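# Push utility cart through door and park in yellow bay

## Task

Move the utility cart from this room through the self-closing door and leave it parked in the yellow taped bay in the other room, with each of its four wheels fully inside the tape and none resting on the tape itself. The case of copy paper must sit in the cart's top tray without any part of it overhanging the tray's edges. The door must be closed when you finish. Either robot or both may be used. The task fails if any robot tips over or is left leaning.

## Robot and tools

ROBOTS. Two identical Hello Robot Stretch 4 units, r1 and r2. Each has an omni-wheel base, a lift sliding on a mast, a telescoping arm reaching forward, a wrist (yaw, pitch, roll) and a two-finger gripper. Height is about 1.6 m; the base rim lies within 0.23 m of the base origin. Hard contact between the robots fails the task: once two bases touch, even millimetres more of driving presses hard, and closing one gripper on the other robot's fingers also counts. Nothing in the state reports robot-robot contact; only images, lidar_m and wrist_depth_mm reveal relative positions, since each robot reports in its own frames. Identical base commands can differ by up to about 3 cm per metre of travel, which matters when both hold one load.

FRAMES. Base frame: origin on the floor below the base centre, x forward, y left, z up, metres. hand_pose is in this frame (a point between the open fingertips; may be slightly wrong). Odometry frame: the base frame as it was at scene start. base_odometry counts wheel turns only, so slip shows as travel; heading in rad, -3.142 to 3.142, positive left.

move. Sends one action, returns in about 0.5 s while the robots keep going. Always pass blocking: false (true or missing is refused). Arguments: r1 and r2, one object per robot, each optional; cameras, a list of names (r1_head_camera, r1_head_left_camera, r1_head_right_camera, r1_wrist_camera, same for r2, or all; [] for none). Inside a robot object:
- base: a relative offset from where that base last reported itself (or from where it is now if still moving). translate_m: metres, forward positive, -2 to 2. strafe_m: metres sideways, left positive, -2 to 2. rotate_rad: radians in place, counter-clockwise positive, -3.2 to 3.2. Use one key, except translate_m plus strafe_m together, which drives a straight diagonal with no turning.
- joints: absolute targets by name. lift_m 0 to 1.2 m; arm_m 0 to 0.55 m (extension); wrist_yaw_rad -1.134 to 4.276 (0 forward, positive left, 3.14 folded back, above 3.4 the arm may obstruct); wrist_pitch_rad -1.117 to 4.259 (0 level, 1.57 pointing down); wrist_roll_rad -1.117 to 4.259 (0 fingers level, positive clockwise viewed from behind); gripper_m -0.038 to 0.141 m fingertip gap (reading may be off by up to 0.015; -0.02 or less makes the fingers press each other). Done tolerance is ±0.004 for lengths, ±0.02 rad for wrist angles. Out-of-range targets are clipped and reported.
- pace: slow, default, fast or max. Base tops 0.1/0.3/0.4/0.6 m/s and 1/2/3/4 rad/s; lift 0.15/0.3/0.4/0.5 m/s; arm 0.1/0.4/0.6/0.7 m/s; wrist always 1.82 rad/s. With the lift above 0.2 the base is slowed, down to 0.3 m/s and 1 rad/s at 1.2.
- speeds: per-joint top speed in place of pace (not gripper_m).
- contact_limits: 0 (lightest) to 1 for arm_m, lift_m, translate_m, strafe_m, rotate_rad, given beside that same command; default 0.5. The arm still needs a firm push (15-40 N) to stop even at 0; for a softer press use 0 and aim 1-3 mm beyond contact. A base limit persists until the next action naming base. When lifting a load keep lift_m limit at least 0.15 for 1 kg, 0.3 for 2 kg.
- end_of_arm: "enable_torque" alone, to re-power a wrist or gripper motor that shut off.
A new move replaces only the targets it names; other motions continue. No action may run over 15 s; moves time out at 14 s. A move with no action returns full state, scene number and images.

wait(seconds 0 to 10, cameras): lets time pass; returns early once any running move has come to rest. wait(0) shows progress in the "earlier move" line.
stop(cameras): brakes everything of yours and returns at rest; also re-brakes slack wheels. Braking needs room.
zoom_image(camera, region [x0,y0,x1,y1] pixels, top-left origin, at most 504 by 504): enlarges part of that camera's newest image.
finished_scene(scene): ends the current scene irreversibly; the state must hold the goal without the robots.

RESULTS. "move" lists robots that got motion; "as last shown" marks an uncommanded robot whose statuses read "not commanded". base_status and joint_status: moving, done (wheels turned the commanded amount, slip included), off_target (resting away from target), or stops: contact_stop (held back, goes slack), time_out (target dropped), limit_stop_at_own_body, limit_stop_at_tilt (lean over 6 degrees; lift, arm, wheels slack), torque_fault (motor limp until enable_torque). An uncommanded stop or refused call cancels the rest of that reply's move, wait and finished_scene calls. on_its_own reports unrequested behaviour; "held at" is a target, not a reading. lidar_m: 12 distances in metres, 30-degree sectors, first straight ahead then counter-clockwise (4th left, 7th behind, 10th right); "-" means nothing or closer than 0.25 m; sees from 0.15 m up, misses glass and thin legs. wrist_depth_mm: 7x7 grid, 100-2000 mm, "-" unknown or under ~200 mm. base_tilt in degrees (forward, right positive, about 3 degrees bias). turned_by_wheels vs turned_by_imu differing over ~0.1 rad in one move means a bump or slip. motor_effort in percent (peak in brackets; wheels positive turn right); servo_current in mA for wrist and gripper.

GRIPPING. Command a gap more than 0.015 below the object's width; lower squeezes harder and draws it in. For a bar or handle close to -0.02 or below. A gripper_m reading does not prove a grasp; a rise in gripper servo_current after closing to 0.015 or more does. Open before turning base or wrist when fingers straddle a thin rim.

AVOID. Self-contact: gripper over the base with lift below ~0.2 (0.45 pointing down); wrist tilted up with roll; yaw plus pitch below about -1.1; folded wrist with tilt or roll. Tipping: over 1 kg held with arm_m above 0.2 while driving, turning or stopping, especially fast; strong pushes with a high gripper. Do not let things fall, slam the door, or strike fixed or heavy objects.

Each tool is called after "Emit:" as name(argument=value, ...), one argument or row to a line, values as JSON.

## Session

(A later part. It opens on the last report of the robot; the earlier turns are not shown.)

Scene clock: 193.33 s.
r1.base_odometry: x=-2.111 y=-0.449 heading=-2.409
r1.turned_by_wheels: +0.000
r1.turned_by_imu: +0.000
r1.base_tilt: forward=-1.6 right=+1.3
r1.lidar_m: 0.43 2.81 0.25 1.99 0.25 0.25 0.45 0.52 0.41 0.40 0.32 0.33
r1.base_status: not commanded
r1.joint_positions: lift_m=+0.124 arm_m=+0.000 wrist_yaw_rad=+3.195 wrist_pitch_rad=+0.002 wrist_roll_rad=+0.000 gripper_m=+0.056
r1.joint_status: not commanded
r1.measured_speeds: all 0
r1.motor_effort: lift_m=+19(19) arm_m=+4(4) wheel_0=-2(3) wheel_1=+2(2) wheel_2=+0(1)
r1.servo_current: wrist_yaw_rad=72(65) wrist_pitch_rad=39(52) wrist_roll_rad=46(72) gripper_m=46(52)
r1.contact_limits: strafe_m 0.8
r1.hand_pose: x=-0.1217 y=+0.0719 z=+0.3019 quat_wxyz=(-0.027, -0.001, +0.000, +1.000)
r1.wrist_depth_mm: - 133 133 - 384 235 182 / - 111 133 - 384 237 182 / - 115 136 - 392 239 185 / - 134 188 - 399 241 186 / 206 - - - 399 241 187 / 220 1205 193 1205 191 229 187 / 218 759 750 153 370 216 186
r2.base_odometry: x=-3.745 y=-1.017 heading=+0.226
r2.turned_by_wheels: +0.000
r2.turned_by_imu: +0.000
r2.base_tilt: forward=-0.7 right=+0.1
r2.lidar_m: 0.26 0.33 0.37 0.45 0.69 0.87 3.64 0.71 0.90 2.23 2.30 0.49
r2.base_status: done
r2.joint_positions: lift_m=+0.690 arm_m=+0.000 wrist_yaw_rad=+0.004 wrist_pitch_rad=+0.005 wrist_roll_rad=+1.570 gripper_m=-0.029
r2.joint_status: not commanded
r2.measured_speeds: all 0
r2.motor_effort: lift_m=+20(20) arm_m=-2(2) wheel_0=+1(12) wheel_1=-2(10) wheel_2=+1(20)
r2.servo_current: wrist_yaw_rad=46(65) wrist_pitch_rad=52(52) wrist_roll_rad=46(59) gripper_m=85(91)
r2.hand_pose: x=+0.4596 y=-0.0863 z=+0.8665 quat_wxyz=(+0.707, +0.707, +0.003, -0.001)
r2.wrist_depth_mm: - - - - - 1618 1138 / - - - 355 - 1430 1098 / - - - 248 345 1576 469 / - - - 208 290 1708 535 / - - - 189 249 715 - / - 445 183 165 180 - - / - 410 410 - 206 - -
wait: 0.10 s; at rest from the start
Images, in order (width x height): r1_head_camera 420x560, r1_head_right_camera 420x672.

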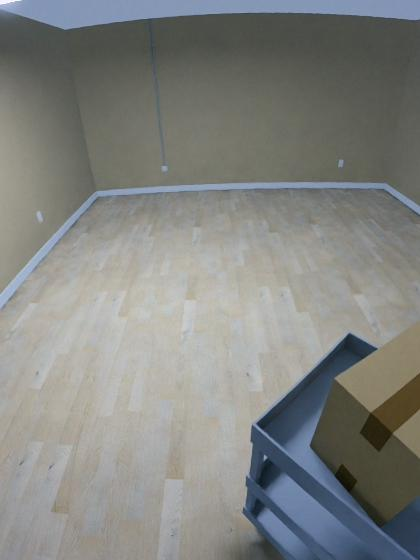

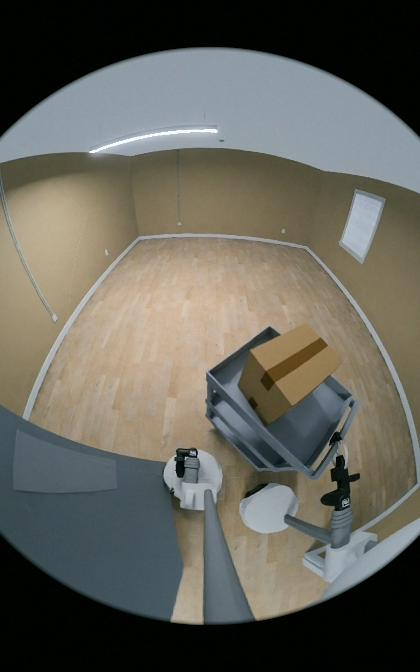

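Emit:
move(
  blocking=false,
  r2={"base":{"translate_m":-0.6},"pace":"slow"},
)

Emit:
wait(
  seconds=7,
  cameras=["r2_head_left_camera","r2_head_right_camera","r2_head_camera"],
)

Scene clock: 205.33 s.
move: r2 moving
r1: as last shown
r1.contact_limits: strafe_m 0.8
r2.base_odometry: x=-3.757 y=-1.020 heading=+0.226
r2.turned_by_wheels: +0.000
r2.turned_by_imu: +0.001
r2.base_tilt: forward=-0.7 right=+0.1
r2.lidar_m: 0.28 0.31 0.40 0.44 0.70 0.85 3.62 0.70 0.88 2.22 2.28 0.47
r2.base_status: translate_m moving
r2.joint_positions: lift_m=+0.690 arm_m=+0.000 wrist_yaw_rad=+0.005 wrist_pitch_rad=+0.005 wrist_roll_rad=+1.570 gripper_m=-0.029
r2.joint_status: not commanded
r2.measured_speeds: translate_m=-0.049 strafe_m=+0.000 rotate_rad=-0.001 lift_m=+0.000 arm_m=+0.000 wrist_yaw_rad=+0.008 wrist_pitch_rad=+0.000 wrist_roll_rad=+0.000
r2.motor_effort: lift_m=+20(20) arm_m=-3(4) wheel_0=-5(6) wheel_1=-6(6) wheel_2=+16(16)
r2.servo_current: wrist_yaw_rad=52(59) wrist_pitch_rad=46(52) wrist_roll_rad=59(59) gripper_m=85(98)
r2.hand_pose: x=+0.4597 y=-0.0860 z=+0.8665 quat_wxyz=(+0.707, +0.707, +0.004, +0.000)
r2.wrist_depth_mm: - - - 338 - 1618 1160 / - - - 349 382 384 387 / - - - 246 340 1661 480 / - - - 208 287 1708 530 / - - - 190 250 732 - / - 449 183 163 179 - - / - 410 410 - 208 - -
pictures: none

Scene clock: 212.10 s.
earlier move: r2 done
r1.base_odometry: x=-2.111 y=-0.449 heading=-2.409
r1.turned_by_wheels: +0.000
r1.turned_by_imu: -0.001
r1.base_tilt: forward=-1.6 right=+1.3
r1.lidar_m: 4.87 2.81 0.25 2.01 0.25 0.25 0.46 0.63 0.30 0.25 0.25 3.86
r1.base_status: not commanded
r1.joint_positions: lift_m=+0.124 arm_m=+0.000 wrist_yaw_rad=+3.195 wrist_pitch_rad=+0.002 wrist_roll_rad=+0.000 gripper_m=+0.056
r1.joint_status: not commanded
r1.measured_speeds: all 0
r1.motor_effort: lift_m=+19(19) arm_m=-3(4) wheel_0=-1(3) wheel_1=+3(4) wheel_2=-3(7)
r1.servo_current: wrist_yaw_rad=33(72) wrist_pitch_rad=39(52) wrist_roll_rad=26(72) gripper_m=39(46)
r1.contact_limits: strafe_m 0.8
r1.hand_pose: x=-0.1217 y=+0.0719 z=+0.3019 quat_wxyz=(-0.027, -0.001, +0.000, +1.000)
r1.wrist_depth_mm: - 133 133 - 384 235 181 / - 111 133 - 389 237 183 / - 115 136 - 394 239 185 / - 134 187 - 397 240 185 / 206 917 - - 402 241 187 / 213 931 193 1205 191 229 187 / 217 750 759 153 370 216 186
r2.base_odometry: x=-4.330 y=-1.152 heading=+0.225
r2.turned_by_wheels: +0.000
r2.turned_by_imu: +0.003
r2.base_tilt: forward=-0.7 right=+0.1
r2.lidar_m: 0.35 0.39 0.66 0.58 0.67 3.11 3.00 3.08 0.39 0.35 2.34 0.45
r2.base_status: done
r2.joint_positions: lift_m=+0.690 arm_m=+0.000 wrist_yaw_rad=+0.008 wrist_pitch_rad=+0.005 wrist_roll_rad=+1.570 gripper_m=-0.029
r2.joint_status: not commanded
r2.measured_speeds: all 0
r2.motor_effort: lift_m=+19(20) arm_m=-3(4) wheel_0=-2(7) wheel_1=-5(8) wheel_2=+6(16)
r2.servo_current: wrist_yaw_rad=59(72) wrist_pitch_rad=39(52) wrist_roll_rad=33(65) gripper_m=91(98)
r2.hand_pose: x=+0.4600 y=-0.0851 z=+0.8665 quat_wxyz=(+0.707, +0.707, +0.005, +0.001)
r2.wrist_depth_mm: - - - 281 293 1366 399 / - - - 208 276 1661 496 / - - - 196 259 1661 - / - - 455 187 249 809 - / - 449 452 179 237 831 - / - 442 185 170 179 - - / - - 436 - 220 - -
wait: 6.77 of 7 s (r2 has come to rest)
pictures: r2_head_camera, r2_head_left_camera, r2_head_right_camera
Images, in order (width x height): r2_head_camera 420x560, r2_head_left_camera 420x672, r2_head_right_camera 420x672.

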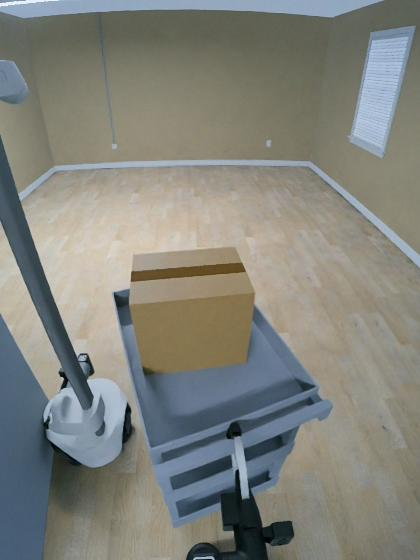

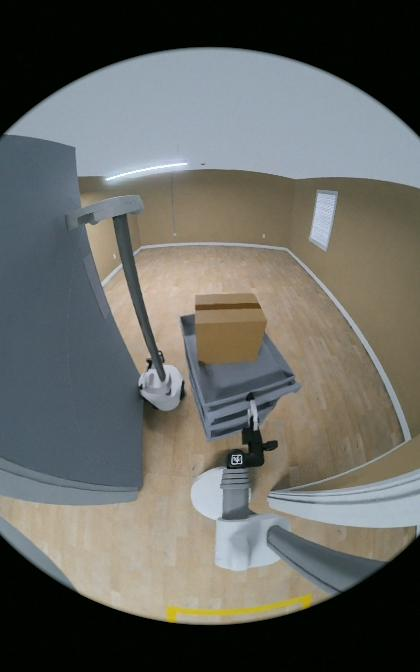

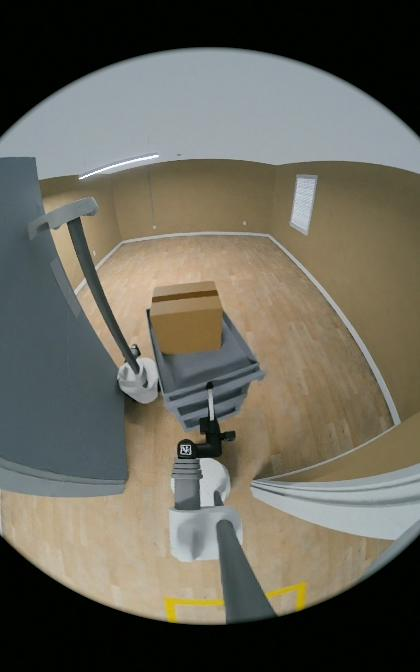

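Emit:
move(
  blocking=false,
  r2={"base":{"translate_m":-0.25,"strafe_m":0.13},"pace":"slow"},
)

Emit:
wait(
  seconds=5,
  cameras=["r2_head_left_camera","r2_head_right_camera","r2_head_camera"],
)

Scene clock: 218.47 s.
move: r2 moving
r1: as last shown
r1.turned_by_imu: +0.000
r1.motor_effort: lift_m=+19(19) arm_m=-4(4) wheel_0=-1(2) wheel_1=+3(4) wheel_2=-3(3)
r1.contact_limits: strafe_m 0.8
r2.base_odometry: x=-4.343 y=-1.148 heading=+0.225
r2.turned_by_wheels: +0.000
r2.turned_by_imu: +0.000
r2.base_tilt: forward=-0.7 right=+0.0
r2.lidar_m: 0.35 0.44 0.63 0.60 2.67 3.14 2.97 3.06 0.41 0.35 2.34 0.45
r2.base_status: translate_m moving; strafe_m moving
r2.joint_positions: lift_m=+0.690 arm_m=+0.000 wrist_yaw_rad=+0.004 wrist_pitch_rad=+0.005 wrist_roll_rad=+1.570 gripper_m=-0.029
r2.joint_status: not commanded
r2.measured_speeds: translate_m=-0.050 strafe_m=+0.026 rotate_rad=-0.002 lift_m=+0.000 arm_m=+0.000 wrist_yaw_rad=-0.025 wrist_pitch_rad=+0.000 wrist_roll_rad=+0.000
r2.motor_effort: lift_m=+20(20) arm_m=-4(4) wheel_0=-10(10) wheel_1=-6(7) wheel_2=+12(13)
r2.servo_current: wrist_yaw_rad=52(65) wrist_pitch_rad=39(52) wrist_roll_rad=52(52) gripper_m=91(91)
r2.hand_pose: x=+0.4596 y=-0.0863 z=+0.8665 quat_wxyz=(+0.707, +0.707, +0.003, -0.001)
r2.wrist_depth_mm: - - - 279 291 1537 402 / - - - 206 274 1618 484 / - - - 195 259 1708 - / - - 452 186 247 - - / - 449 452 180 237 831 - / - 445 185 170 180 - - / - - 442 - 220 - -
pictures: none

Scene clock: 221.97 s.
earlier move: r2 done
r1.base_odometry: x=-2.111 y=-0.449 heading=-2.409
r1.turned_by_wheels: +0.000
r1.turned_by_imu: +0.000
r1.base_tilt: forward=-1.6 right=+1.3
r1.lidar_m: 4.87 2.82 0.26 2.01 0.25 0.25 0.47 0.51 0.40 0.38 2.88 3.85
r1.base_status: not commanded
r1.joint_positions: lift_m=+0.124 arm_m=+0.000 wrist_yaw_rad=+3.195 wrist_pitch_rad=+0.002 wrist_roll_rad=+0.000 gripper_m=+0.056
r1.joint_status: not commanded
r1.measured_speeds: all 0
r1.motor_effort: lift_m=+19(19) arm_m=-4(4) wheel_0=-1(2) wheel_1=+3(4) wheel_2=-3(3)
r1.servo_current: wrist_yaw_rad=52(72) wrist_pitch_rad=46(52) wrist_roll_rad=39(65) gripper_m=39(52)
r1.contact_limits: strafe_m 0.8
r1.hand_pose: x=-0.1217 y=+0.0719 z=+0.3019 quat_wxyz=(-0.027, -0.001, +0.000, +1.000)
r1.wrist_depth_mm: - 133 133 - 387 235 181 / - 111 133 - 392 236 183 / - 115 136 - 397 238 184 / - 134 187 - 399 240 186 / 204 1060 1229 - 399 241 186 / 213 1060 190 1160 190 229 187 / 218 750 759 153 368 216 187
r2.base_odometry: x=-4.602 y=-1.081 heading=+0.225
r2.turned_by_wheels: -0.001
r2.turned_by_imu: -0.002
r2.base_tilt: forward=-0.6 right=+0.1
r2.lidar_m: 0.40 0.76 0.50 0.51 2.47 2.86 2.74 2.83 2.47 0.51 0.52 0.39
r2.base_status: done
r2.joint_positions: lift_m=+0.690 arm_m=+0.000 wrist_yaw_rad=-0.003 wrist_pitch_rad=+0.005 wrist_roll_rad=+1.570 gripper_m=-0.029
r2.joint_status: not commanded
r2.measured_speeds: all 0
r2.motor_effort: lift_m=+20(20) arm_m=-3(4) wheel_0=-6(18) wheel_1=-6(8) wheel_2=+3(13)
r2.servo_current: wrist_yaw_rad=39(65) wrist_pitch_rad=46(52) wrist_roll_rad=52(65) gripper_m=85(91)
r2.hand_pose: x=+0.4590 y=-0.0882 z=+0.8665 quat_wxyz=(+0.707, +0.707, +0.001, -0.003)
r2.wrist_depth_mm: - - - 156 213 699 - / - - 410 158 217 798 - / - 427 424 162 221 809 - / - 455 449 164 224 831 - / - 480 477 167 229 - - / - - 184 170 179 549 - / - - - - 238 1060 469
wait: 3.50 of 5 s (r2 has come to rest)
pictures: r2_head_camera, r2_head_left_camera, r2_head_right_camera
Images, in order (width x height): r2_head_camera 420x560, r2_head_left_camera 420x672, r2_head_right_camera 420x672.

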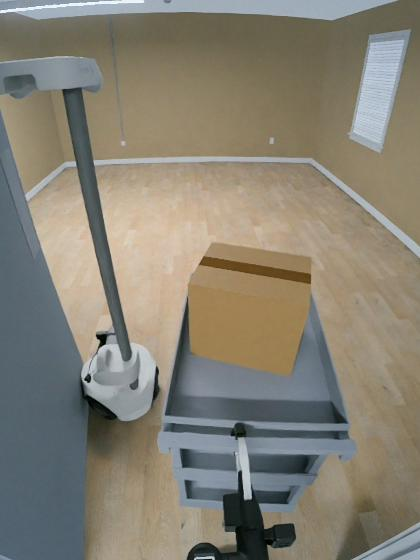

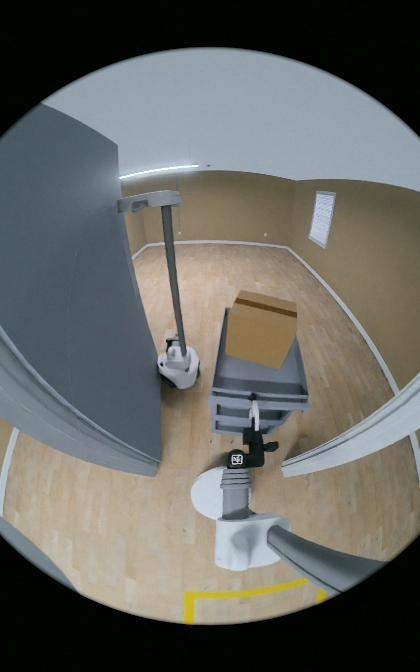

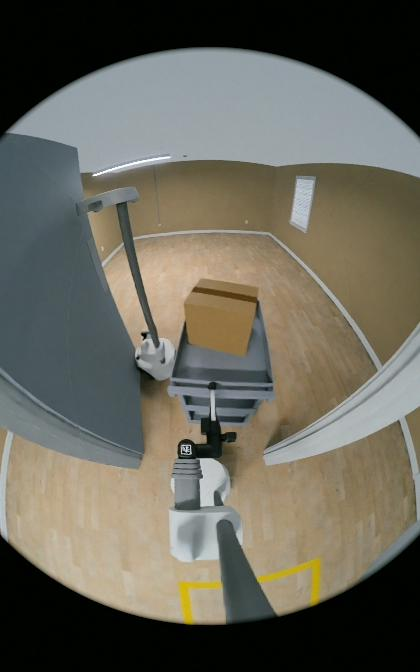

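Emit:
move(
  blocking=false,
  r2={"base":{"translate_m":-1.2}},
)

Emit:
wait(
  seconds=6,
  cameras=["r2_head_left_camera","r2_head_right_camera","r2_head_camera"],
)

Scene clock: 233.00 s.
move: r2 moving
r1: as last shown
r1.contact_limits: strafe_m 0.8
r2.base_odometry: x=-4.633 y=-1.087 heading=+0.225
r2.turned_by_wheels: +0.000
r2.turned_by_imu: +0.001
r2.base_tilt: forward=-0.7 right=+0.1
r2.lidar_m: 0.42 0.73 0.51 0.50 2.47 2.81 2.68 2.80 2.48 0.52 0.52 0.41
r2.base_status: translate_m moving
r2.joint_positions: lift_m=+0.690 arm_m=+0.000 wrist_yaw_rad=+0.001 wrist_pitch_rad=+0.005 wrist_roll_rad=+1.570 gripper_m=-0.029
r2.joint_status: not commanded
r2.measured_speeds: translate_m=-0.122 strafe_m=-0.001 rotate_rad=+0.003 lift_m=+0.000 arm_m=+0.000 wrist_yaw_rad=+0.030 wrist_pitch_rad=+0.000 wrist_roll_rad=+0.000
r2.motor_effort: lift_m=+20(20) arm_m=-3(3) wheel_0=-4(12) wheel_1=-10(10) wheel_2=+17(17)
r2.servo_current: wrist_yaw_rad=39(59) wrist_pitch_rad=52(52) wrist_roll_rad=52(52) gripper_m=85(91)
r2.hand_pose: x=+0.4594 y=-0.0872 z=+0.8665 quat_wxyz=(+0.707, +0.707, +0.002, -0.002)
r2.wrist_depth_mm: - - - 149 206 715 - / - 402 404 154 211 - - / - 424 424 158 216 809 - / - 459 449 163 223 831 - / - - 477 167 229 - - / - - 185 171 179 1576 504 / - - - - 243 831 820
pictures: none

Scene clock: 238.00 s.
earlier move: r2 done
r1.base_odometry: x=-2.111 y=-0.449 heading=-2.409
r1.turned_by_wheels: +0.000
r1.turned_by_imu: +0.000
r1.base_tilt: forward=-1.6 right=+1.3
r1.lidar_m: 4.86 2.83 0.25 2.01 0.25 0.25 0.48 1.30 1.32 2.78 2.87 3.87
r1.base_status: not commanded
r1.joint_positions: lift_m=+0.124 arm_m=+0.000 wrist_yaw_rad=+3.195 wrist_pitch_rad=+0.002 wrist_roll_rad=+0.000 gripper_m=+0.056
r1.joint_status: not commanded
r1.measured_speeds: all 0
r1.motor_effort: lift_m=+19(19) arm_m=-4(4) wheel_0=-1(2) wheel_1=+3(4) wheel_2=-3(3)
r1.servo_current: wrist_yaw_rad=39(78) wrist_pitch_rad=39(52) wrist_roll_rad=39(65) gripper_m=39(46)
r1.contact_limits: strafe_m 0.8
r1.hand_pose: x=-0.1217 y=+0.0719 z=+0.3019 quat_wxyz=(-0.027, -0.001, +0.000, +1.000)
r1.wrist_depth_mm: - 133 133 - 382 234 182 / - 111 133 - 387 236 183 / - 115 136 - 394 239 185 / - 134 187 - 397 240 186 / 206 1708 1863 - 402 241 186 / 221 1229 193 1182 191 229 186 / 220 759 759 153 373 216 186
r2.base_odometry: x=-5.772 y=-1.347 heading=+0.224
r2.turned_by_wheels: -0.001
r2.turned_by_imu: -0.002
r2.base_tilt: forward=-0.7 right=+0.1
r2.lidar_m: 0.39 1.36 1.79 2.37 2.21 1.59 1.53 1.58 2.14 2.33 1.84 0.43
r2.base_status: done
r2.joint_positions: lift_m=+0.690 arm_m=+0.000 wrist_yaw_rad=-0.002 wrist_pitch_rad=+0.005 wrist_roll_rad=+1.570 gripper_m=-0.029
r2.joint_status: not commanded
r2.measured_speeds: all 0
r2.motor_effort: lift_m=+20(20) arm_m=-3(4) wheel_0=-5(15) wheel_1=-5(10) wheel_2=+2(20)
r2.servo_current: wrist_yaw_rad=52(72) wrist_pitch_rad=46(52) wrist_roll_rad=52(59) gripper_m=85(91)
r2.hand_pose: x=+0.4591 y=-0.0881 z=+0.8665 quat_wxyz=(+0.707, +0.707, +0.001, -0.003)
r2.wrist_depth_mm: - - - 172 233 - - / - - - 171 232 707 - / - 433 430 171 233 820 - / - 449 445 231 232 842 - / - 469 459 171 231 842 - / - - 185 171 179 - - / - - - - 232 - 484
wait: 5.00 of 6 s (r2 has come to rest)
pictures: r2_head_camera, r2_head_left_camera, r2_head_right_camera
Images, in order (width x height): r2_head_camera 420x560, r2_head_left_camera 420x672, r2_head_right_camera 420x672.

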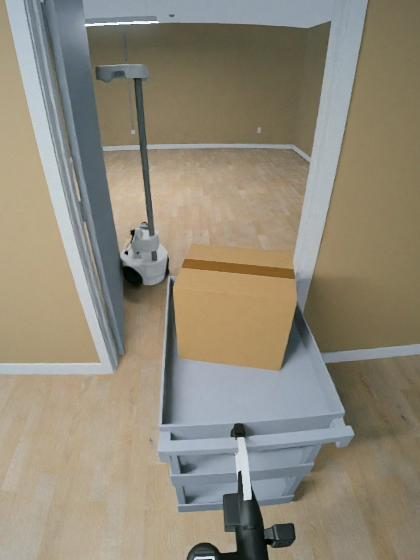

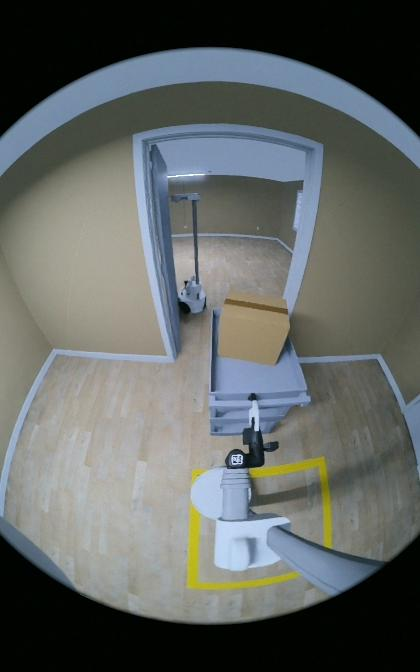

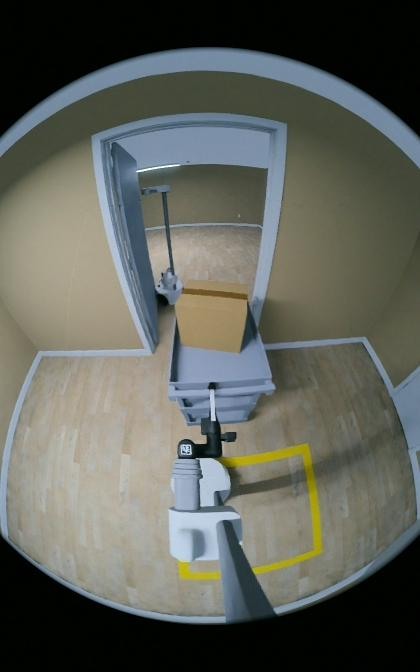

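Emit:
move(
  blocking=false,
  r2={"base":{"translate_m":-0.5,"strafe_m":-0.24}},
)

Emit:
wait(
  seconds=4,
)

Emit:
move(
  blocking=false,
  r1={"base":{"translate_m":1.0},"pace":"fast"},
  r2={"base":{"translate_m":-0.67}},
)

Emit:
wait(
  seconds=4,
)

Emit:
wait(
  seconds=2,
  cameras=["r2_head_left_camera","r2_head_right_camera","r2_head_camera"],
)

Scene clock: 253.20 s.
move: r2 moving
r1: as last shown
r1.contact_limits: strafe_m 0.8
r2.base_odometry: x=-5.799 y=-1.369 heading=+0.224
r2.turned_by_wheels: +0.000
r2.turned_by_imu: +0.001
r2.base_tilt: forward=-0.6 right=+0.1
r2.lidar_m: 0.38 1.40 1.83 2.36 2.14 1.56 1.49 1.57 2.09 2.32 1.89 0.42
r2.base_status: translate_m moving; strafe_m moving
r2.joint_positions: lift_m=+0.690 arm_m=+0.000 wrist_yaw_rad=+0.003 wrist_pitch_rad=+0.005 wrist_roll_rad=+1.570 gripper_m=-0.029
r2.joint_status: not commanded
r2.measured_speeds: translate_m=-0.122 strafe_m=-0.059 rotate_rad=-0.001 lift_m=+0.000 arm_m=+0.000 wrist_yaw_rad=+0.038 wrist_pitch_rad=+0.000 wrist_roll_rad=+0.000
r2.motor_effort: lift_m=+20(20) arm_m=-3(4) wheel_0=-5(11) wheel_1=-10(12) wheel_2=+16(16)
r2.servo_current: wrist_yaw_rad=33(52) wrist_pitch_rad=46(46) wrist_roll_rad=52(52) gripper_m=85(85)
r2.hand_pose: x=+0.4595 y=-0.0866 z=+0.8665 quat_wxyz=(+0.707, +0.707, +0.003, -0.001)
r2.wrist_depth_mm: - - - 170 231 - - / - - - 171 231 707 - / - 430 433 171 232 831 - / - 445 449 230 231 854 - / - 466 459 171 231 842 - / - - 184 171 179 - - / - - - - 233 - 477
pictures: none

Scene clock: 255.93 s.
earlier move: r2 done
r1.base_odometry: x=-2.111 y=-0.449 heading=-2.409
r1.turned_by_wheels: +0.000
r1.turned_by_imu: +0.000
r1.base_tilt: forward=-1.6 right=+1.3
r1.lidar_m: 4.88 2.84 0.25 2.03 0.25 0.25 0.48 1.33 1.32 2.79 2.87 3.85
r1.base_status: not commanded
r1.joint_positions: lift_m=+0.124 arm_m=+0.000 wrist_yaw_rad=+3.195 wrist_pitch_rad=+0.002 wrist_roll_rad=+0.000 gripper_m=+0.056
r1.joint_status: not commanded
r1.measured_speeds: all 0
r1.motor_effort: lift_m=+19(19) arm_m=-4(4) wheel_0=-1(2) wheel_1=+3(4) wheel_2=-3(3)
r1.servo_current: wrist_yaw_rad=46(65) wrist_pitch_rad=39(52) wrist_roll_rad=46(78) gripper_m=39(52)
r1.contact_limits: strafe_m 0.8
r1.hand_pose: x=-0.1217 y=+0.0719 z=+0.3019 quat_wxyz=(-0.027, -0.001, +0.000, +1.000)
r1.wrist_depth_mm: - 133 133 - 382 234 182 / - 111 133 - 387 237 183 / - 115 136 - 394 238 185 / - 134 187 - 399 240 186 / 206 - - - 399 241 187 / 220 1205 193 1160 190 229 187 / 219 759 750 153 370 218 187
r2.base_odometry: x=-6.206 y=-1.693 heading=+0.224
r2.turned_by_wheels: -0.001
r2.turned_by_imu: +0.002
r2.base_tilt: forward=-0.7 right=+0.0
r2.lidar_m: 0.29 0.34 2.51 2.58 1.49 1.07 1.01 1.08 1.47 2.08 2.21 0.51
r2.base_status: done
r2.joint_positions: lift_m=+0.690 arm_m=+0.000 wrist_yaw_rad=+0.003 wrist_pitch_rad=+0.005 wrist_roll_rad=+1.570 gripper_m=-0.029
r2.joint_status: not commanded
r2.measured_speeds: all 0
r2.motor_effort: lift_m=+20(20) arm_m=-3(4) wheel_0=-3(11) wheel_1=-2(12) wheel_2=+1(21)
r2.servo_current: wrist_yaw_rad=52(65) wrist_pitch_rad=46(46) wrist_roll_rad=52(59) gripper_m=98(98)
r2.hand_pose: x=+0.4595 y=-0.0866 z=+0.8665 quat_wxyz=(+0.707, +0.707, +0.003, -0.001)
r2.wrist_depth_mm: - - - 327 - 1499 1138 / - - - 279 373 382 389 / - - - 234 314 1464 480 / - - - 206 276 1808 - / - - 466 189 247 741 - / 1576 445 185 163 178 - - / 1618 402 413 - 208 - -
wait: 2.73 of 4 s (r2 has come to rest)
pictures: none

Scene clock: 256.43 s.
move: r1 moving; r2 moving
r1.base_odometry: x=-2.149 y=-0.483 heading=-2.409
r1.turned_by_wheels: +0.000
r1.turned_by_imu: +0.000
r1.base_tilt: forward=-1.6 right=+1.2
r1.lidar_m: 4.81 2.83 2.01 1.95 0.25 0.25 0.49 1.34 1.37 2.78 2.87 3.86
r1.base_status: translate_m moving
r1.joint_positions: lift_m=+0.124 arm_m=+0.000 wrist_yaw_rad=+3.195 wrist_pitch_rad=+0.002 wrist_roll_rad=+0.000 gripper_m=+0.056
r1.joint_status: not commanded
r1.measured_speeds: translate_m=+0.198 strafe_m=+0.000 rotate_rad=+0.004 lift_m=+0.000 arm_m=+0.000 wrist_yaw_rad=+0.000 wrist_pitch_rad=+0.000 wrist_roll_rad=+0.000
r1.motor_effort: lift_m=+19(19) arm_m=-4(4) wheel_0=+6(7) wheel_1=+9(11) wheel_2=-10(11)
r1.servo_current: wrist_yaw_rad=52(52) wrist_pitch_rad=39(46) wrist_roll_rad=52(72) gripper_m=39(46)
r1.hand_pose: x=-0.1217 y=+0.0719 z=+0.3019 quat_wxyz=(-0.027, -0.001, +0.000, +1.000)
r1.wrist_depth_mm: - 133 133 - 389 236 182 / - 112 133 - 394 237 184 / - 114 139 - 402 239 186 / - 134 186 - 407 242 186 / 206 - - - 373 243 187 / 220 1205 194 1078 187 245 187 / 219 750 741 153 377 207 187
r2.base_odometry: x=-6.236 y=-1.699 heading=+0.224
r2.turned_by_wheels: +0.000
r2.turned_by_imu: +0.000
r2.base_tilt: forward=-0.6 right=+0.0
r2.lidar_m: 0.29 0.37 2.54 2.57 1.47 1.06 1.00 1.02 1.42 2.11 2.23 0.47
r2.base_status: translate_m moving
r2.joint_positions: lift_m=+0.690 arm_m=+0.000 wrist_yaw_rad=+0.004 wrist_pitch_rad=+0.005 wrist_roll_rad=+1.570 gripper_m=-0.029
r2.joint_status: not commanded
r2.measured_speeds: translate_m=-0.121 strafe_m=-0.001 rotate_rad=-0.006 lift_m=+0.000 arm_m=+0.000 wrist_yaw_rad=+0.000 wrist_pitch_rad=+0.000 wrist_roll_rad=+0.000
r2.motor_effort: lift_m=+20(20) arm_m=-4(4) wheel_0=-3(10) wheel_1=-10(10) wheel_2=+17(18)
r2.servo_current: wrist_yaw_rad=59(59) wrist_pitch_rad=46(46) wrist_roll_rad=46(46) gripper_m=78(91)
r2.hand_pose: x=+0.4596 y=-0.0862 z=+0.8665 quat_wxyz=(+0.707, +0.707, +0.003, +0.000)
r2.wrist_depth_mm: - - - 322 - 1537 1160 / - - - 271 373 387 389 / - - - 230 309 1576 500 / 1576 - - 209 273 1808 - / 1661 - 466 188 247 788 - / 1576 442 185 164 179 - - / 1576 142 410 - 209 - -
pictures: none

Scene clock: 259.67 s.
earlier move: r1 moving; r2 done
r1.base_odometry: x=-2.855 y=-1.118 heading=-2.409
r1.turned_by_wheels: +0.000
r1.turned_by_imu: +0.000
r1.base_tilt: forward=-1.6 right=+1.3
r1.lidar_m: 3.86 2.83 2.06 1.95 2.04 1.97 1.46 1.24 2.70 2.78 2.85 3.88
r1.base_status: translate_m moving
r1.joint_positions: lift_m=+0.124 arm_m=+0.000 wrist_yaw_rad=+3.195 wrist_pitch_rad=+0.002 wrist_roll_rad=+0.000 gripper_m=+0.056
r1.joint_status: not commanded
r1.measured_speeds: all 0
r1.motor_effort: lift_m=+19(19) arm_m=-4(4) wheel_0=+2(9) wheel_1=-1(11) wheel_2=+2(13)
r1.servo_current: wrist_yaw_rad=59(78) wrist_pitch_rad=39(52) wrist_roll_rad=33(72) gripper_m=46(52)
r1.hand_pose: x=-0.1217 y=+0.0719 z=+0.3019 quat_wxyz=(-0.027, -0.001, +0.000, +1.000)
r1.wrist_depth_mm: - 135 - - - - - / - 123 135 - - - - / - 121 191 - - - - / 110 136 195 - - - - / 216 - - 1983 - - - / 1025 1182 192 1182 188 1138 1098 / 750 750 750 798 778 759 768
r2.base_odometry: x=-6.859 y=-1.841 heading=+0.223
r2.turned_by_wheels: -0.001
r2.turned_by_imu: -0.001
r2.base_tilt: forward=-0.7 right=+0.1
r2.lidar_m: 0.30 0.37 2.69 1.55 0.53 0.37 0.35 0.36 0.54 1.39 2.22 0.50
r2.base_status: done
r2.joint_positions: lift_m=+0.690 arm_m=+0.000 wrist_yaw_rad=-0.001 wrist_pitch_rad=+0.005 wrist_roll_rad=+1.570 gripper_m=-0.029
r2.joint_status: not commanded
r2.measured_speeds: all 0
r2.motor_effort: lift_m=+19(20) arm_m=-3(4) wheel_0=-5(12) wheel_1=-2(10) wheel_2=+0(18)
r2.servo_current: wrist_yaw_rad=65(65) wrist_pitch_rad=46(52) wrist_roll_rad=52(59) gripper_m=85(91)
r2.hand_pose: x=+0.4592 y=-0.0878 z=+0.8665 quat_wxyz=(+0.707, +0.707, +0.001, -0.002)
r2.wrist_depth_mm: - - - 322 - 1576 1182 / - - - 330 377 389 392 / - - - 229 - 1661 496 / - - - 208 272 1756 - / - - 466 186 242 778 - / - 445 185 163 179 - - / - 413 413 - 208 - -
wait: 3.23 of 4 s (r2 has come to rest)
pictures: none

Scene clock: 259.80 s.
earlier move: r1 done
r1.base_odometry: x=-2.855 y=-1.118 heading=-2.409
r1.turned_by_wheels: +0.000
r1.turned_by_imu: +0.000
r1.base_tilt: forward=-1.6 right=+1.3
r1.lidar_m: 3.88 2.86 2.04 1.96 2.03 1.98 1.47 1.28 2.70 2.77 2.86 3.85
r1.base_status: done
r1.joint_positions: lift_m=+0.124 arm_m=+0.000 wrist_yaw_rad=+3.195 wrist_pitch_rad=+0.002 wrist_roll_rad=+0.000 gripper_m=+0.056
r1.joint_status: not commanded
r1.measured_speeds: all 0
r1.motor_effort: lift_m=+19(19) arm_m=-4(4) wheel_0=+1(9) wheel_1=+0(11) wheel_2=+1(13)
r1.servo_current: wrist_yaw_rad=33(78) wrist_pitch_rad=39(52) wrist_roll_rad=46(72) gripper_m=39(52)
r1.hand_pose: x=-0.1217 y=+0.0719 z=+0.3019 quat_wxyz=(-0.027, -0.001, +0.000, +1.000)
r1.wrist_depth_mm: - 135 - - - - - / - 123 135 - - - - / - 121 191 - - - - / 110 136 193 - - - - / 216 - - 1921 - - - / 1008 1205 193 1205 187 1138 1098 / 750 750 759 798 768 759 750
r2.base_odometry: x=-6.859 y=-1.841 heading=+0.223
r2.turned_by_wheels: +0.000
r2.turned_by_imu: +0.000
r2.base_tilt: forward=-0.7 right=+0.1
r2.lidar_m: 0.30 0.40 2.68 1.57 0.53 0.36 0.35 0.37 0.55 1.38 2.22 0.49
r2.base_status: done
r2.joint_positions: lift_m=+0.690 arm_m=+0.000 wrist_yaw_rad=-0.001 wrist_pitch_rad=+0.005 wrist_roll_rad=+1.570 gripper_m=-0.029
r2.joint_status: not commanded
r2.measured_speeds: all 0
r2.motor_effort: lift_m=+20(20) arm_m=-3(4) wheel_0=-5(12) wheel_1=-2(10) wheel_2=+0(18)
r2.servo_current: wrist_yaw_rad=52(65) wrist_pitch_rad=46(52) wrist_roll_rad=39(59) gripper_m=85(91)
r2.hand_pose: x=+0.4592 y=-0.0878 z=+0.8665 quat_wxyz=(+0.707, +0.707, +0.001, -0.002)
r2.wrist_depth_mm: - - - 320 - 1618 1182 / - - - 330 375 389 387 / - - - 229 - 1661 496 / - - - 207 272 1808 - / - - 462 186 241 788 - / - 449 185 163 180 - - / - 415 410 - 208 - -
wait: 0.13 of 2 s (r1 has come to rest)
pictures: r2_head_camera, r2_head_left_camera, r2_head_right_camera
Images, in order (width x height): r2_head_camera 420x560, r2_head_left_camera 420x672, r2_head_right_camera 420x672.

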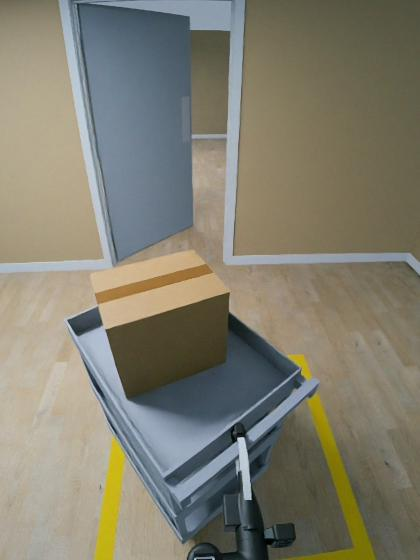

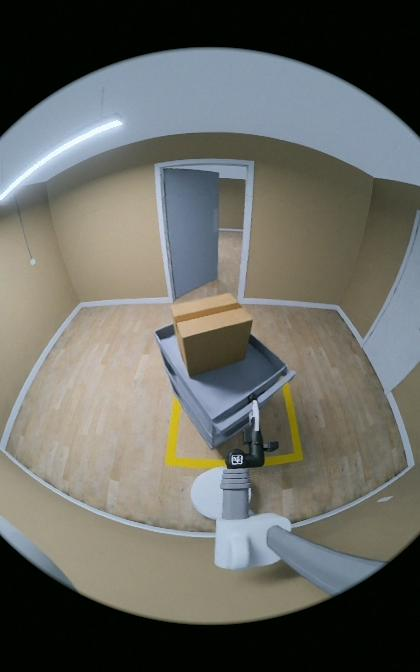

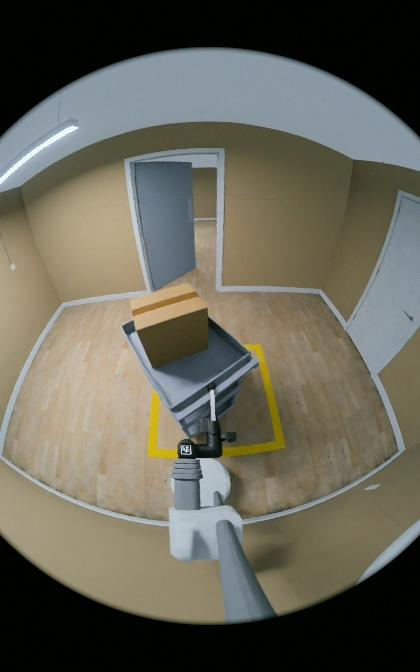

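Emit:
move(
  blocking=false,
  r2={"base":{"strafe_m":0.42}},
)

Emit:
wait(
  seconds=3,
)

Emit:
move(
  blocking=false,
  r2={"base":{"translate_m":0.4,"strafe_m":-0.17},"pace":"slow"},
)

Emit:
wait(
  seconds=6,
  cameras=["r2_head_left_camera","r2_head_right_camera","r2_head_camera"],
)

Scene clock: 270.80 s.
move: r2 moving
r1: as last shown
r1.lidar_m: 3.88 2.85 2.04 1.96 2.03 1.98 1.87 1.98 2.69 2.77 2.85 3.87
r1.motor_effort: lift_m=+19(19) arm_m=-4(4) wheel_0=+1(2) wheel_1=+0(0) wheel_2=+1(1)
r1.wrist_depth_mm: - 135 - - - - - / - 123 145 - - - - / - 121 191 - - - - / 110 136 205 - - - - / 216 - - - - - - / 991 1205 193 1205 187 1138 1118 / 759 759 750 788 778 759 750
r2.base_odometry: x=-6.867 y=-1.806 heading=+0.222
r2.turned_by_wheels: -0.001
r2.turned_by_imu: -0.001
r2.base_tilt: forward=-0.7 right=+0.1
r2.lidar_m: 0.29 0.44 2.66 1.56 0.55 0.37 0.35 0.35 0.52 1.37 2.28 0.48
r2.base_status: strafe_m moving
r2.joint_positions: lift_m=+0.690 arm_m=+0.000 wrist_yaw_rad=-0.014 wrist_pitch_rad=+0.005 wrist_roll_rad=+1.570 gripper_m=-0.029
r2.joint_status: not commanded
r2.measured_speeds: translate_m=-0.003 strafe_m=+0.141 rotate_rad=+0.011 lift_m=+0.000 arm_m=+0.000 wrist_yaw_rad=-0.027 wrist_pitch_rad=+0.000 wrist_roll_rad=+0.000
r2.motor_effort: lift_m=+20(20) arm_m=-3(4) wheel_0=-18(21) wheel_1=+10(11) wheel_2=-3(3)
r2.servo_current: wrist_yaw_rad=72(72) wrist_pitch_rad=52(52) wrist_roll_rad=46(59) gripper_m=85(91)
r2.hand_pose: x=+0.4581 y=-0.0913 z=+0.8665 quat_wxyz=(+0.707, +0.707, -0.003, -0.007)
r2.wrist_depth_mm: - - - 336 - 1661 1205 / - - - 329 382 384 387 / - - - 227 320 1708 488 / - - - 205 270 1863 - / - - 462 180 243 759 - / - 445 184 163 180 - - / - 415 415 - 205 - -
pictures: none

Scene clock: 273.03 s.
earlier move: r2 done
r1.base_odometry: x=-2.855 y=-1.118 heading=-2.409
r1.turned_by_wheels: +0.000
r1.turned_by_imu: +0.000
r1.base_tilt: forward=-1.6 right=+1.3
r1.lidar_m: 3.89 2.83 2.04 1.94 2.03 1.96 1.88 1.99 2.70 2.77 2.87 3.85
r1.base_status: not commanded
r1.joint_positions: lift_m=+0.124 arm_m=+0.000 wrist_yaw_rad=+3.195 wrist_pitch_rad=+0.002 wrist_roll_rad=+0.000 gripper_m=+0.056
r1.joint_status: not commanded
r1.measured_speeds: all 0
r1.motor_effort: lift_m=+19(19) arm_m=-4(4) wheel_0=+1(2) wheel_1=+0(0) wheel_2=+1(1)
r1.servo_current: wrist_yaw_rad=65(65) wrist_pitch_rad=39(52) wrist_roll_rad=33(65) gripper_m=39(52)
r1.hand_pose: x=-0.1217 y=+0.0719 z=+0.3019 quat_wxyz=(-0.027, -0.001, +0.000, +1.000)
r1.wrist_depth_mm: - 135 - - - - - / - 123 145 - - - - / - 121 191 - - - - / 110 136 205 - - - - / 216 - - - - - - / 1025 1229 193 1182 187 1118 1098 / 759 741 750 788 778 759 750
r2.base_odometry: x=-6.952 y=-1.432 heading=+0.223
r2.turned_by_wheels: +0.000
r2.turned_by_imu: -0.011
r2.base_tilt: forward=-0.7 right=+0.1
r2.lidar_m: 0.38 2.51 2.28 1.65 0.58 0.39 0.34 0.36 0.55 1.36 2.64 0.45
r2.base_status: done
r2.joint_positions: lift_m=+0.690 arm_m=+0.000 wrist_yaw_rad=-0.006 wrist_pitch_rad=+0.005 wrist_roll_rad=+1.570 gripper_m=-0.029
r2.joint_status: not commanded
r2.measured_speeds: all 0
r2.motor_effort: lift_m=+20(20) arm_m=-4(4) wheel_0=-4(23) wheel_1=+2(12) wheel_2=-7(9)
r2.servo_current: wrist_yaw_rad=52(98) wrist_pitch_rad=46(52) wrist_roll_rad=39(65) gripper_m=91(91)
r2.hand_pose: x=+0.4588 y=-0.0890 z=+0.8665 quat_wxyz=(+0.707, +0.707, +0.000, -0.004)
r2.wrist_depth_mm: - - - 175 236 1661 1118 / - - - 175 236 1537 - / - 436 433 174 235 842 - / - 445 442 232 232 831 - / - 462 455 171 233 842 - / - - 186 170 179 - - / - - 480 - 229 1464 -
wait: 2.23 of 3 s (r2 has come to rest)
pictures: none

Scene clock: 273.53 s.
move: r2 moving
r1: as last shown
r2.base_odometry: x=-6.939 y=-1.434 heading=+0.223
r2.turned_by_wheels: +0.000
r2.turned_by_imu: +0.000
r2.base_tilt: forward=-0.7 right=+0.1
r2.lidar_m: 0.39 2.50 2.27 1.74 0.58 0.40 0.39 0.35 0.55 1.40 2.62 0.43
r2.base_status: translate_m moving; strafe_m moving
r2.joint_positions: lift_m=+0.690 arm_m=+0.000 wrist_yaw_rad=-0.006 wrist_pitch_rad=+0.005 wrist_roll_rad=+1.570 gripper_m=-0.029
r2.joint_status: not commanded
r2.measured_speeds: translate_m=+0.049 strafe_m=-0.021 rotate_rad=-0.003 lift_m=+0.000 arm_m=+0.000 wrist_yaw_rad=+0.000 wrist_pitch_rad=+0.000 wrist_roll_rad=+0.000
r2.motor_effort: lift_m=+20(20) arm_m=+0(4) wheel_0=+11(13) wheel_1=+6(7) wheel_2=-16(16)
r2.servo_current: wrist_yaw_rad=59(59) wrist_pitch_rad=46(52) wrist_roll_rad=39(52) gripper_m=85(91)
r2.hand_pose: x=+0.4588 y=-0.0890 z=+0.8665 quat_wxyz=(+0.707, +0.707, +0.000, -0.004)
r2.wrist_depth_mm: - - - 176 238 1618 1138 / - - - 175 236 1618 - / - 433 436 173 234 820 - / - 449 445 231 234 831 - / - 455 455 171 230 820 - / - - 183 169 179 - - / - - 477 - 228 1576 -
pictures: none

Scene clock: 278.57 s.
earlier move: r2 done
r1.base_odometry: x=-2.855 y=-1.118 heading=-2.409
r1.turned_by_wheels: +0.000
r1.turned_by_imu: +0.000
r1.base_tilt: forward=-1.6 right=+1.3
r1.lidar_m: 3.87 2.84 2.02 1.95 2.06 1.99 1.86 1.99 2.69 2.78 2.86 3.87
r1.base_status: not commanded
r1.joint_positions: lift_m=+0.124 arm_m=+0.000 wrist_yaw_rad=+3.195 wrist_pitch_rad=+0.002 wrist_roll_rad=+0.000 gripper_m=+0.056
r1.joint_status: not commanded
r1.measured_speeds: all 0
r1.motor_effort: lift_m=+19(19) arm_m=-4(4) wheel_0=+1(2) wheel_1=+0(1) wheel_2=+1(1)
r1.servo_current: wrist_yaw_rad=46(65) wrist_pitch_rad=39(52) wrist_roll_rad=65(72) gripper_m=39(52)
r1.hand_pose: x=-0.1217 y=+0.0719 z=+0.3019 quat_wxyz=(-0.027, -0.001, +0.000, +1.000)
r1.wrist_depth_mm: - 135 - - - - - / - 123 146 - - - - / - 121 191 - - - - / 110 136 204 - - - - / 216 - - - - - - / 1008 1229 193 1205 188 1160 1098 / 741 750 741 788 778 768 759
r2.base_odometry: x=-6.524 y=-1.509 heading=+0.223
r2.turned_by_wheels: +0.001
r2.turned_by_imu: +0.003
r2.base_tilt: forward=-0.7 right=+0.1
r2.lidar_m: 0.30 0.34 2.47 2.36 1.13 0.80 0.77 0.80 1.09 2.38 2.45 0.45
r2.base_status: done
r2.joint_positions: lift_m=+0.690 arm_m=+0.000 wrist_yaw_rad=+0.002 wrist_pitch_rad=+0.005 wrist_roll_rad=+1.570 gripper_m=-0.029
r2.joint_status: not commanded
r2.measured_speeds: all 0
r2.motor_effort: lift_m=+20(20) arm_m=+4(4) wheel_0=+7(14) wheel_1=+5(8) wheel_2=-4(16)
r2.servo_current: wrist_yaw_rad=46(59) wrist_pitch_rad=46(52) wrist_roll_rad=52(65) gripper_m=78(91)
r2.hand_pose: x=+0.4595 y=-0.0868 z=+0.8665 quat_wxyz=(+0.707, +0.707, +0.003, -0.001)
r2.wrist_depth_mm: - - - 296 - 1661 1138 / - - - 256 353 366 368 / 1756 - 1863 224 297 1576 496 / 1756 - - 201 267 1537 - / 1756 455 449 183 246 768 - / 1756 433 184 165 179 - - / - 142 410 - 211 - -
wait: 5.03 of 6 s (r2 has come to rest)
pictures: r2_head_camera, r2_head_left_camera, r2_head_right_camera
Images, in order (width x height): r2_head_camera 420x560, r2_head_left_camera 420x672, r2_head_right_camera 420x672.

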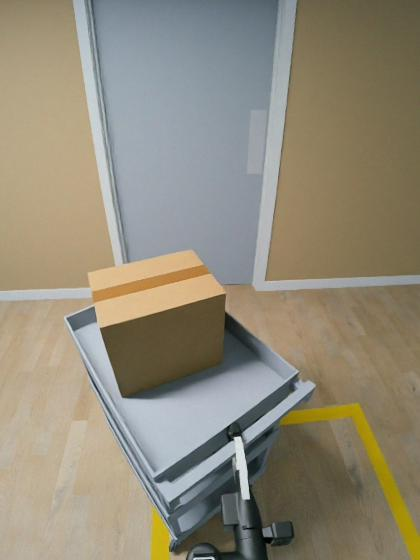

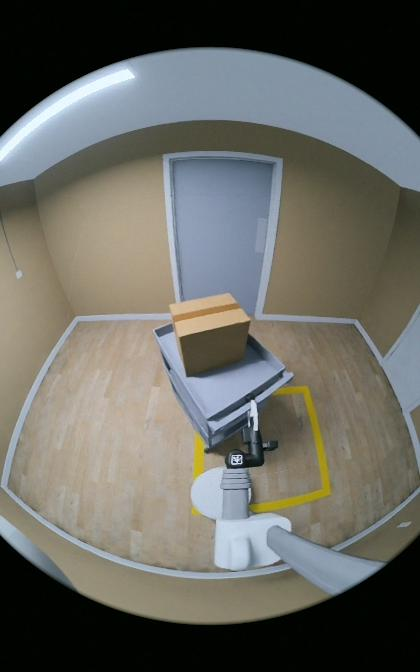

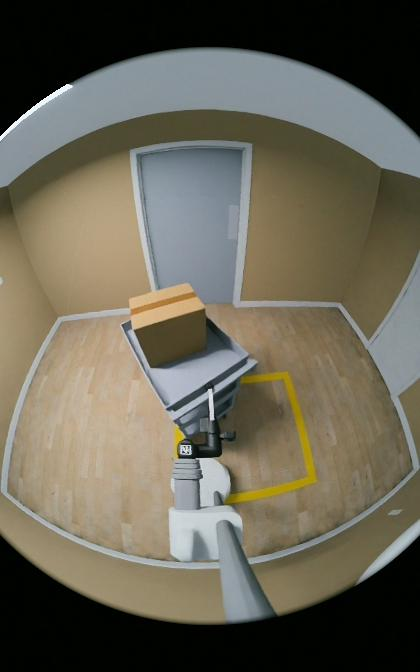

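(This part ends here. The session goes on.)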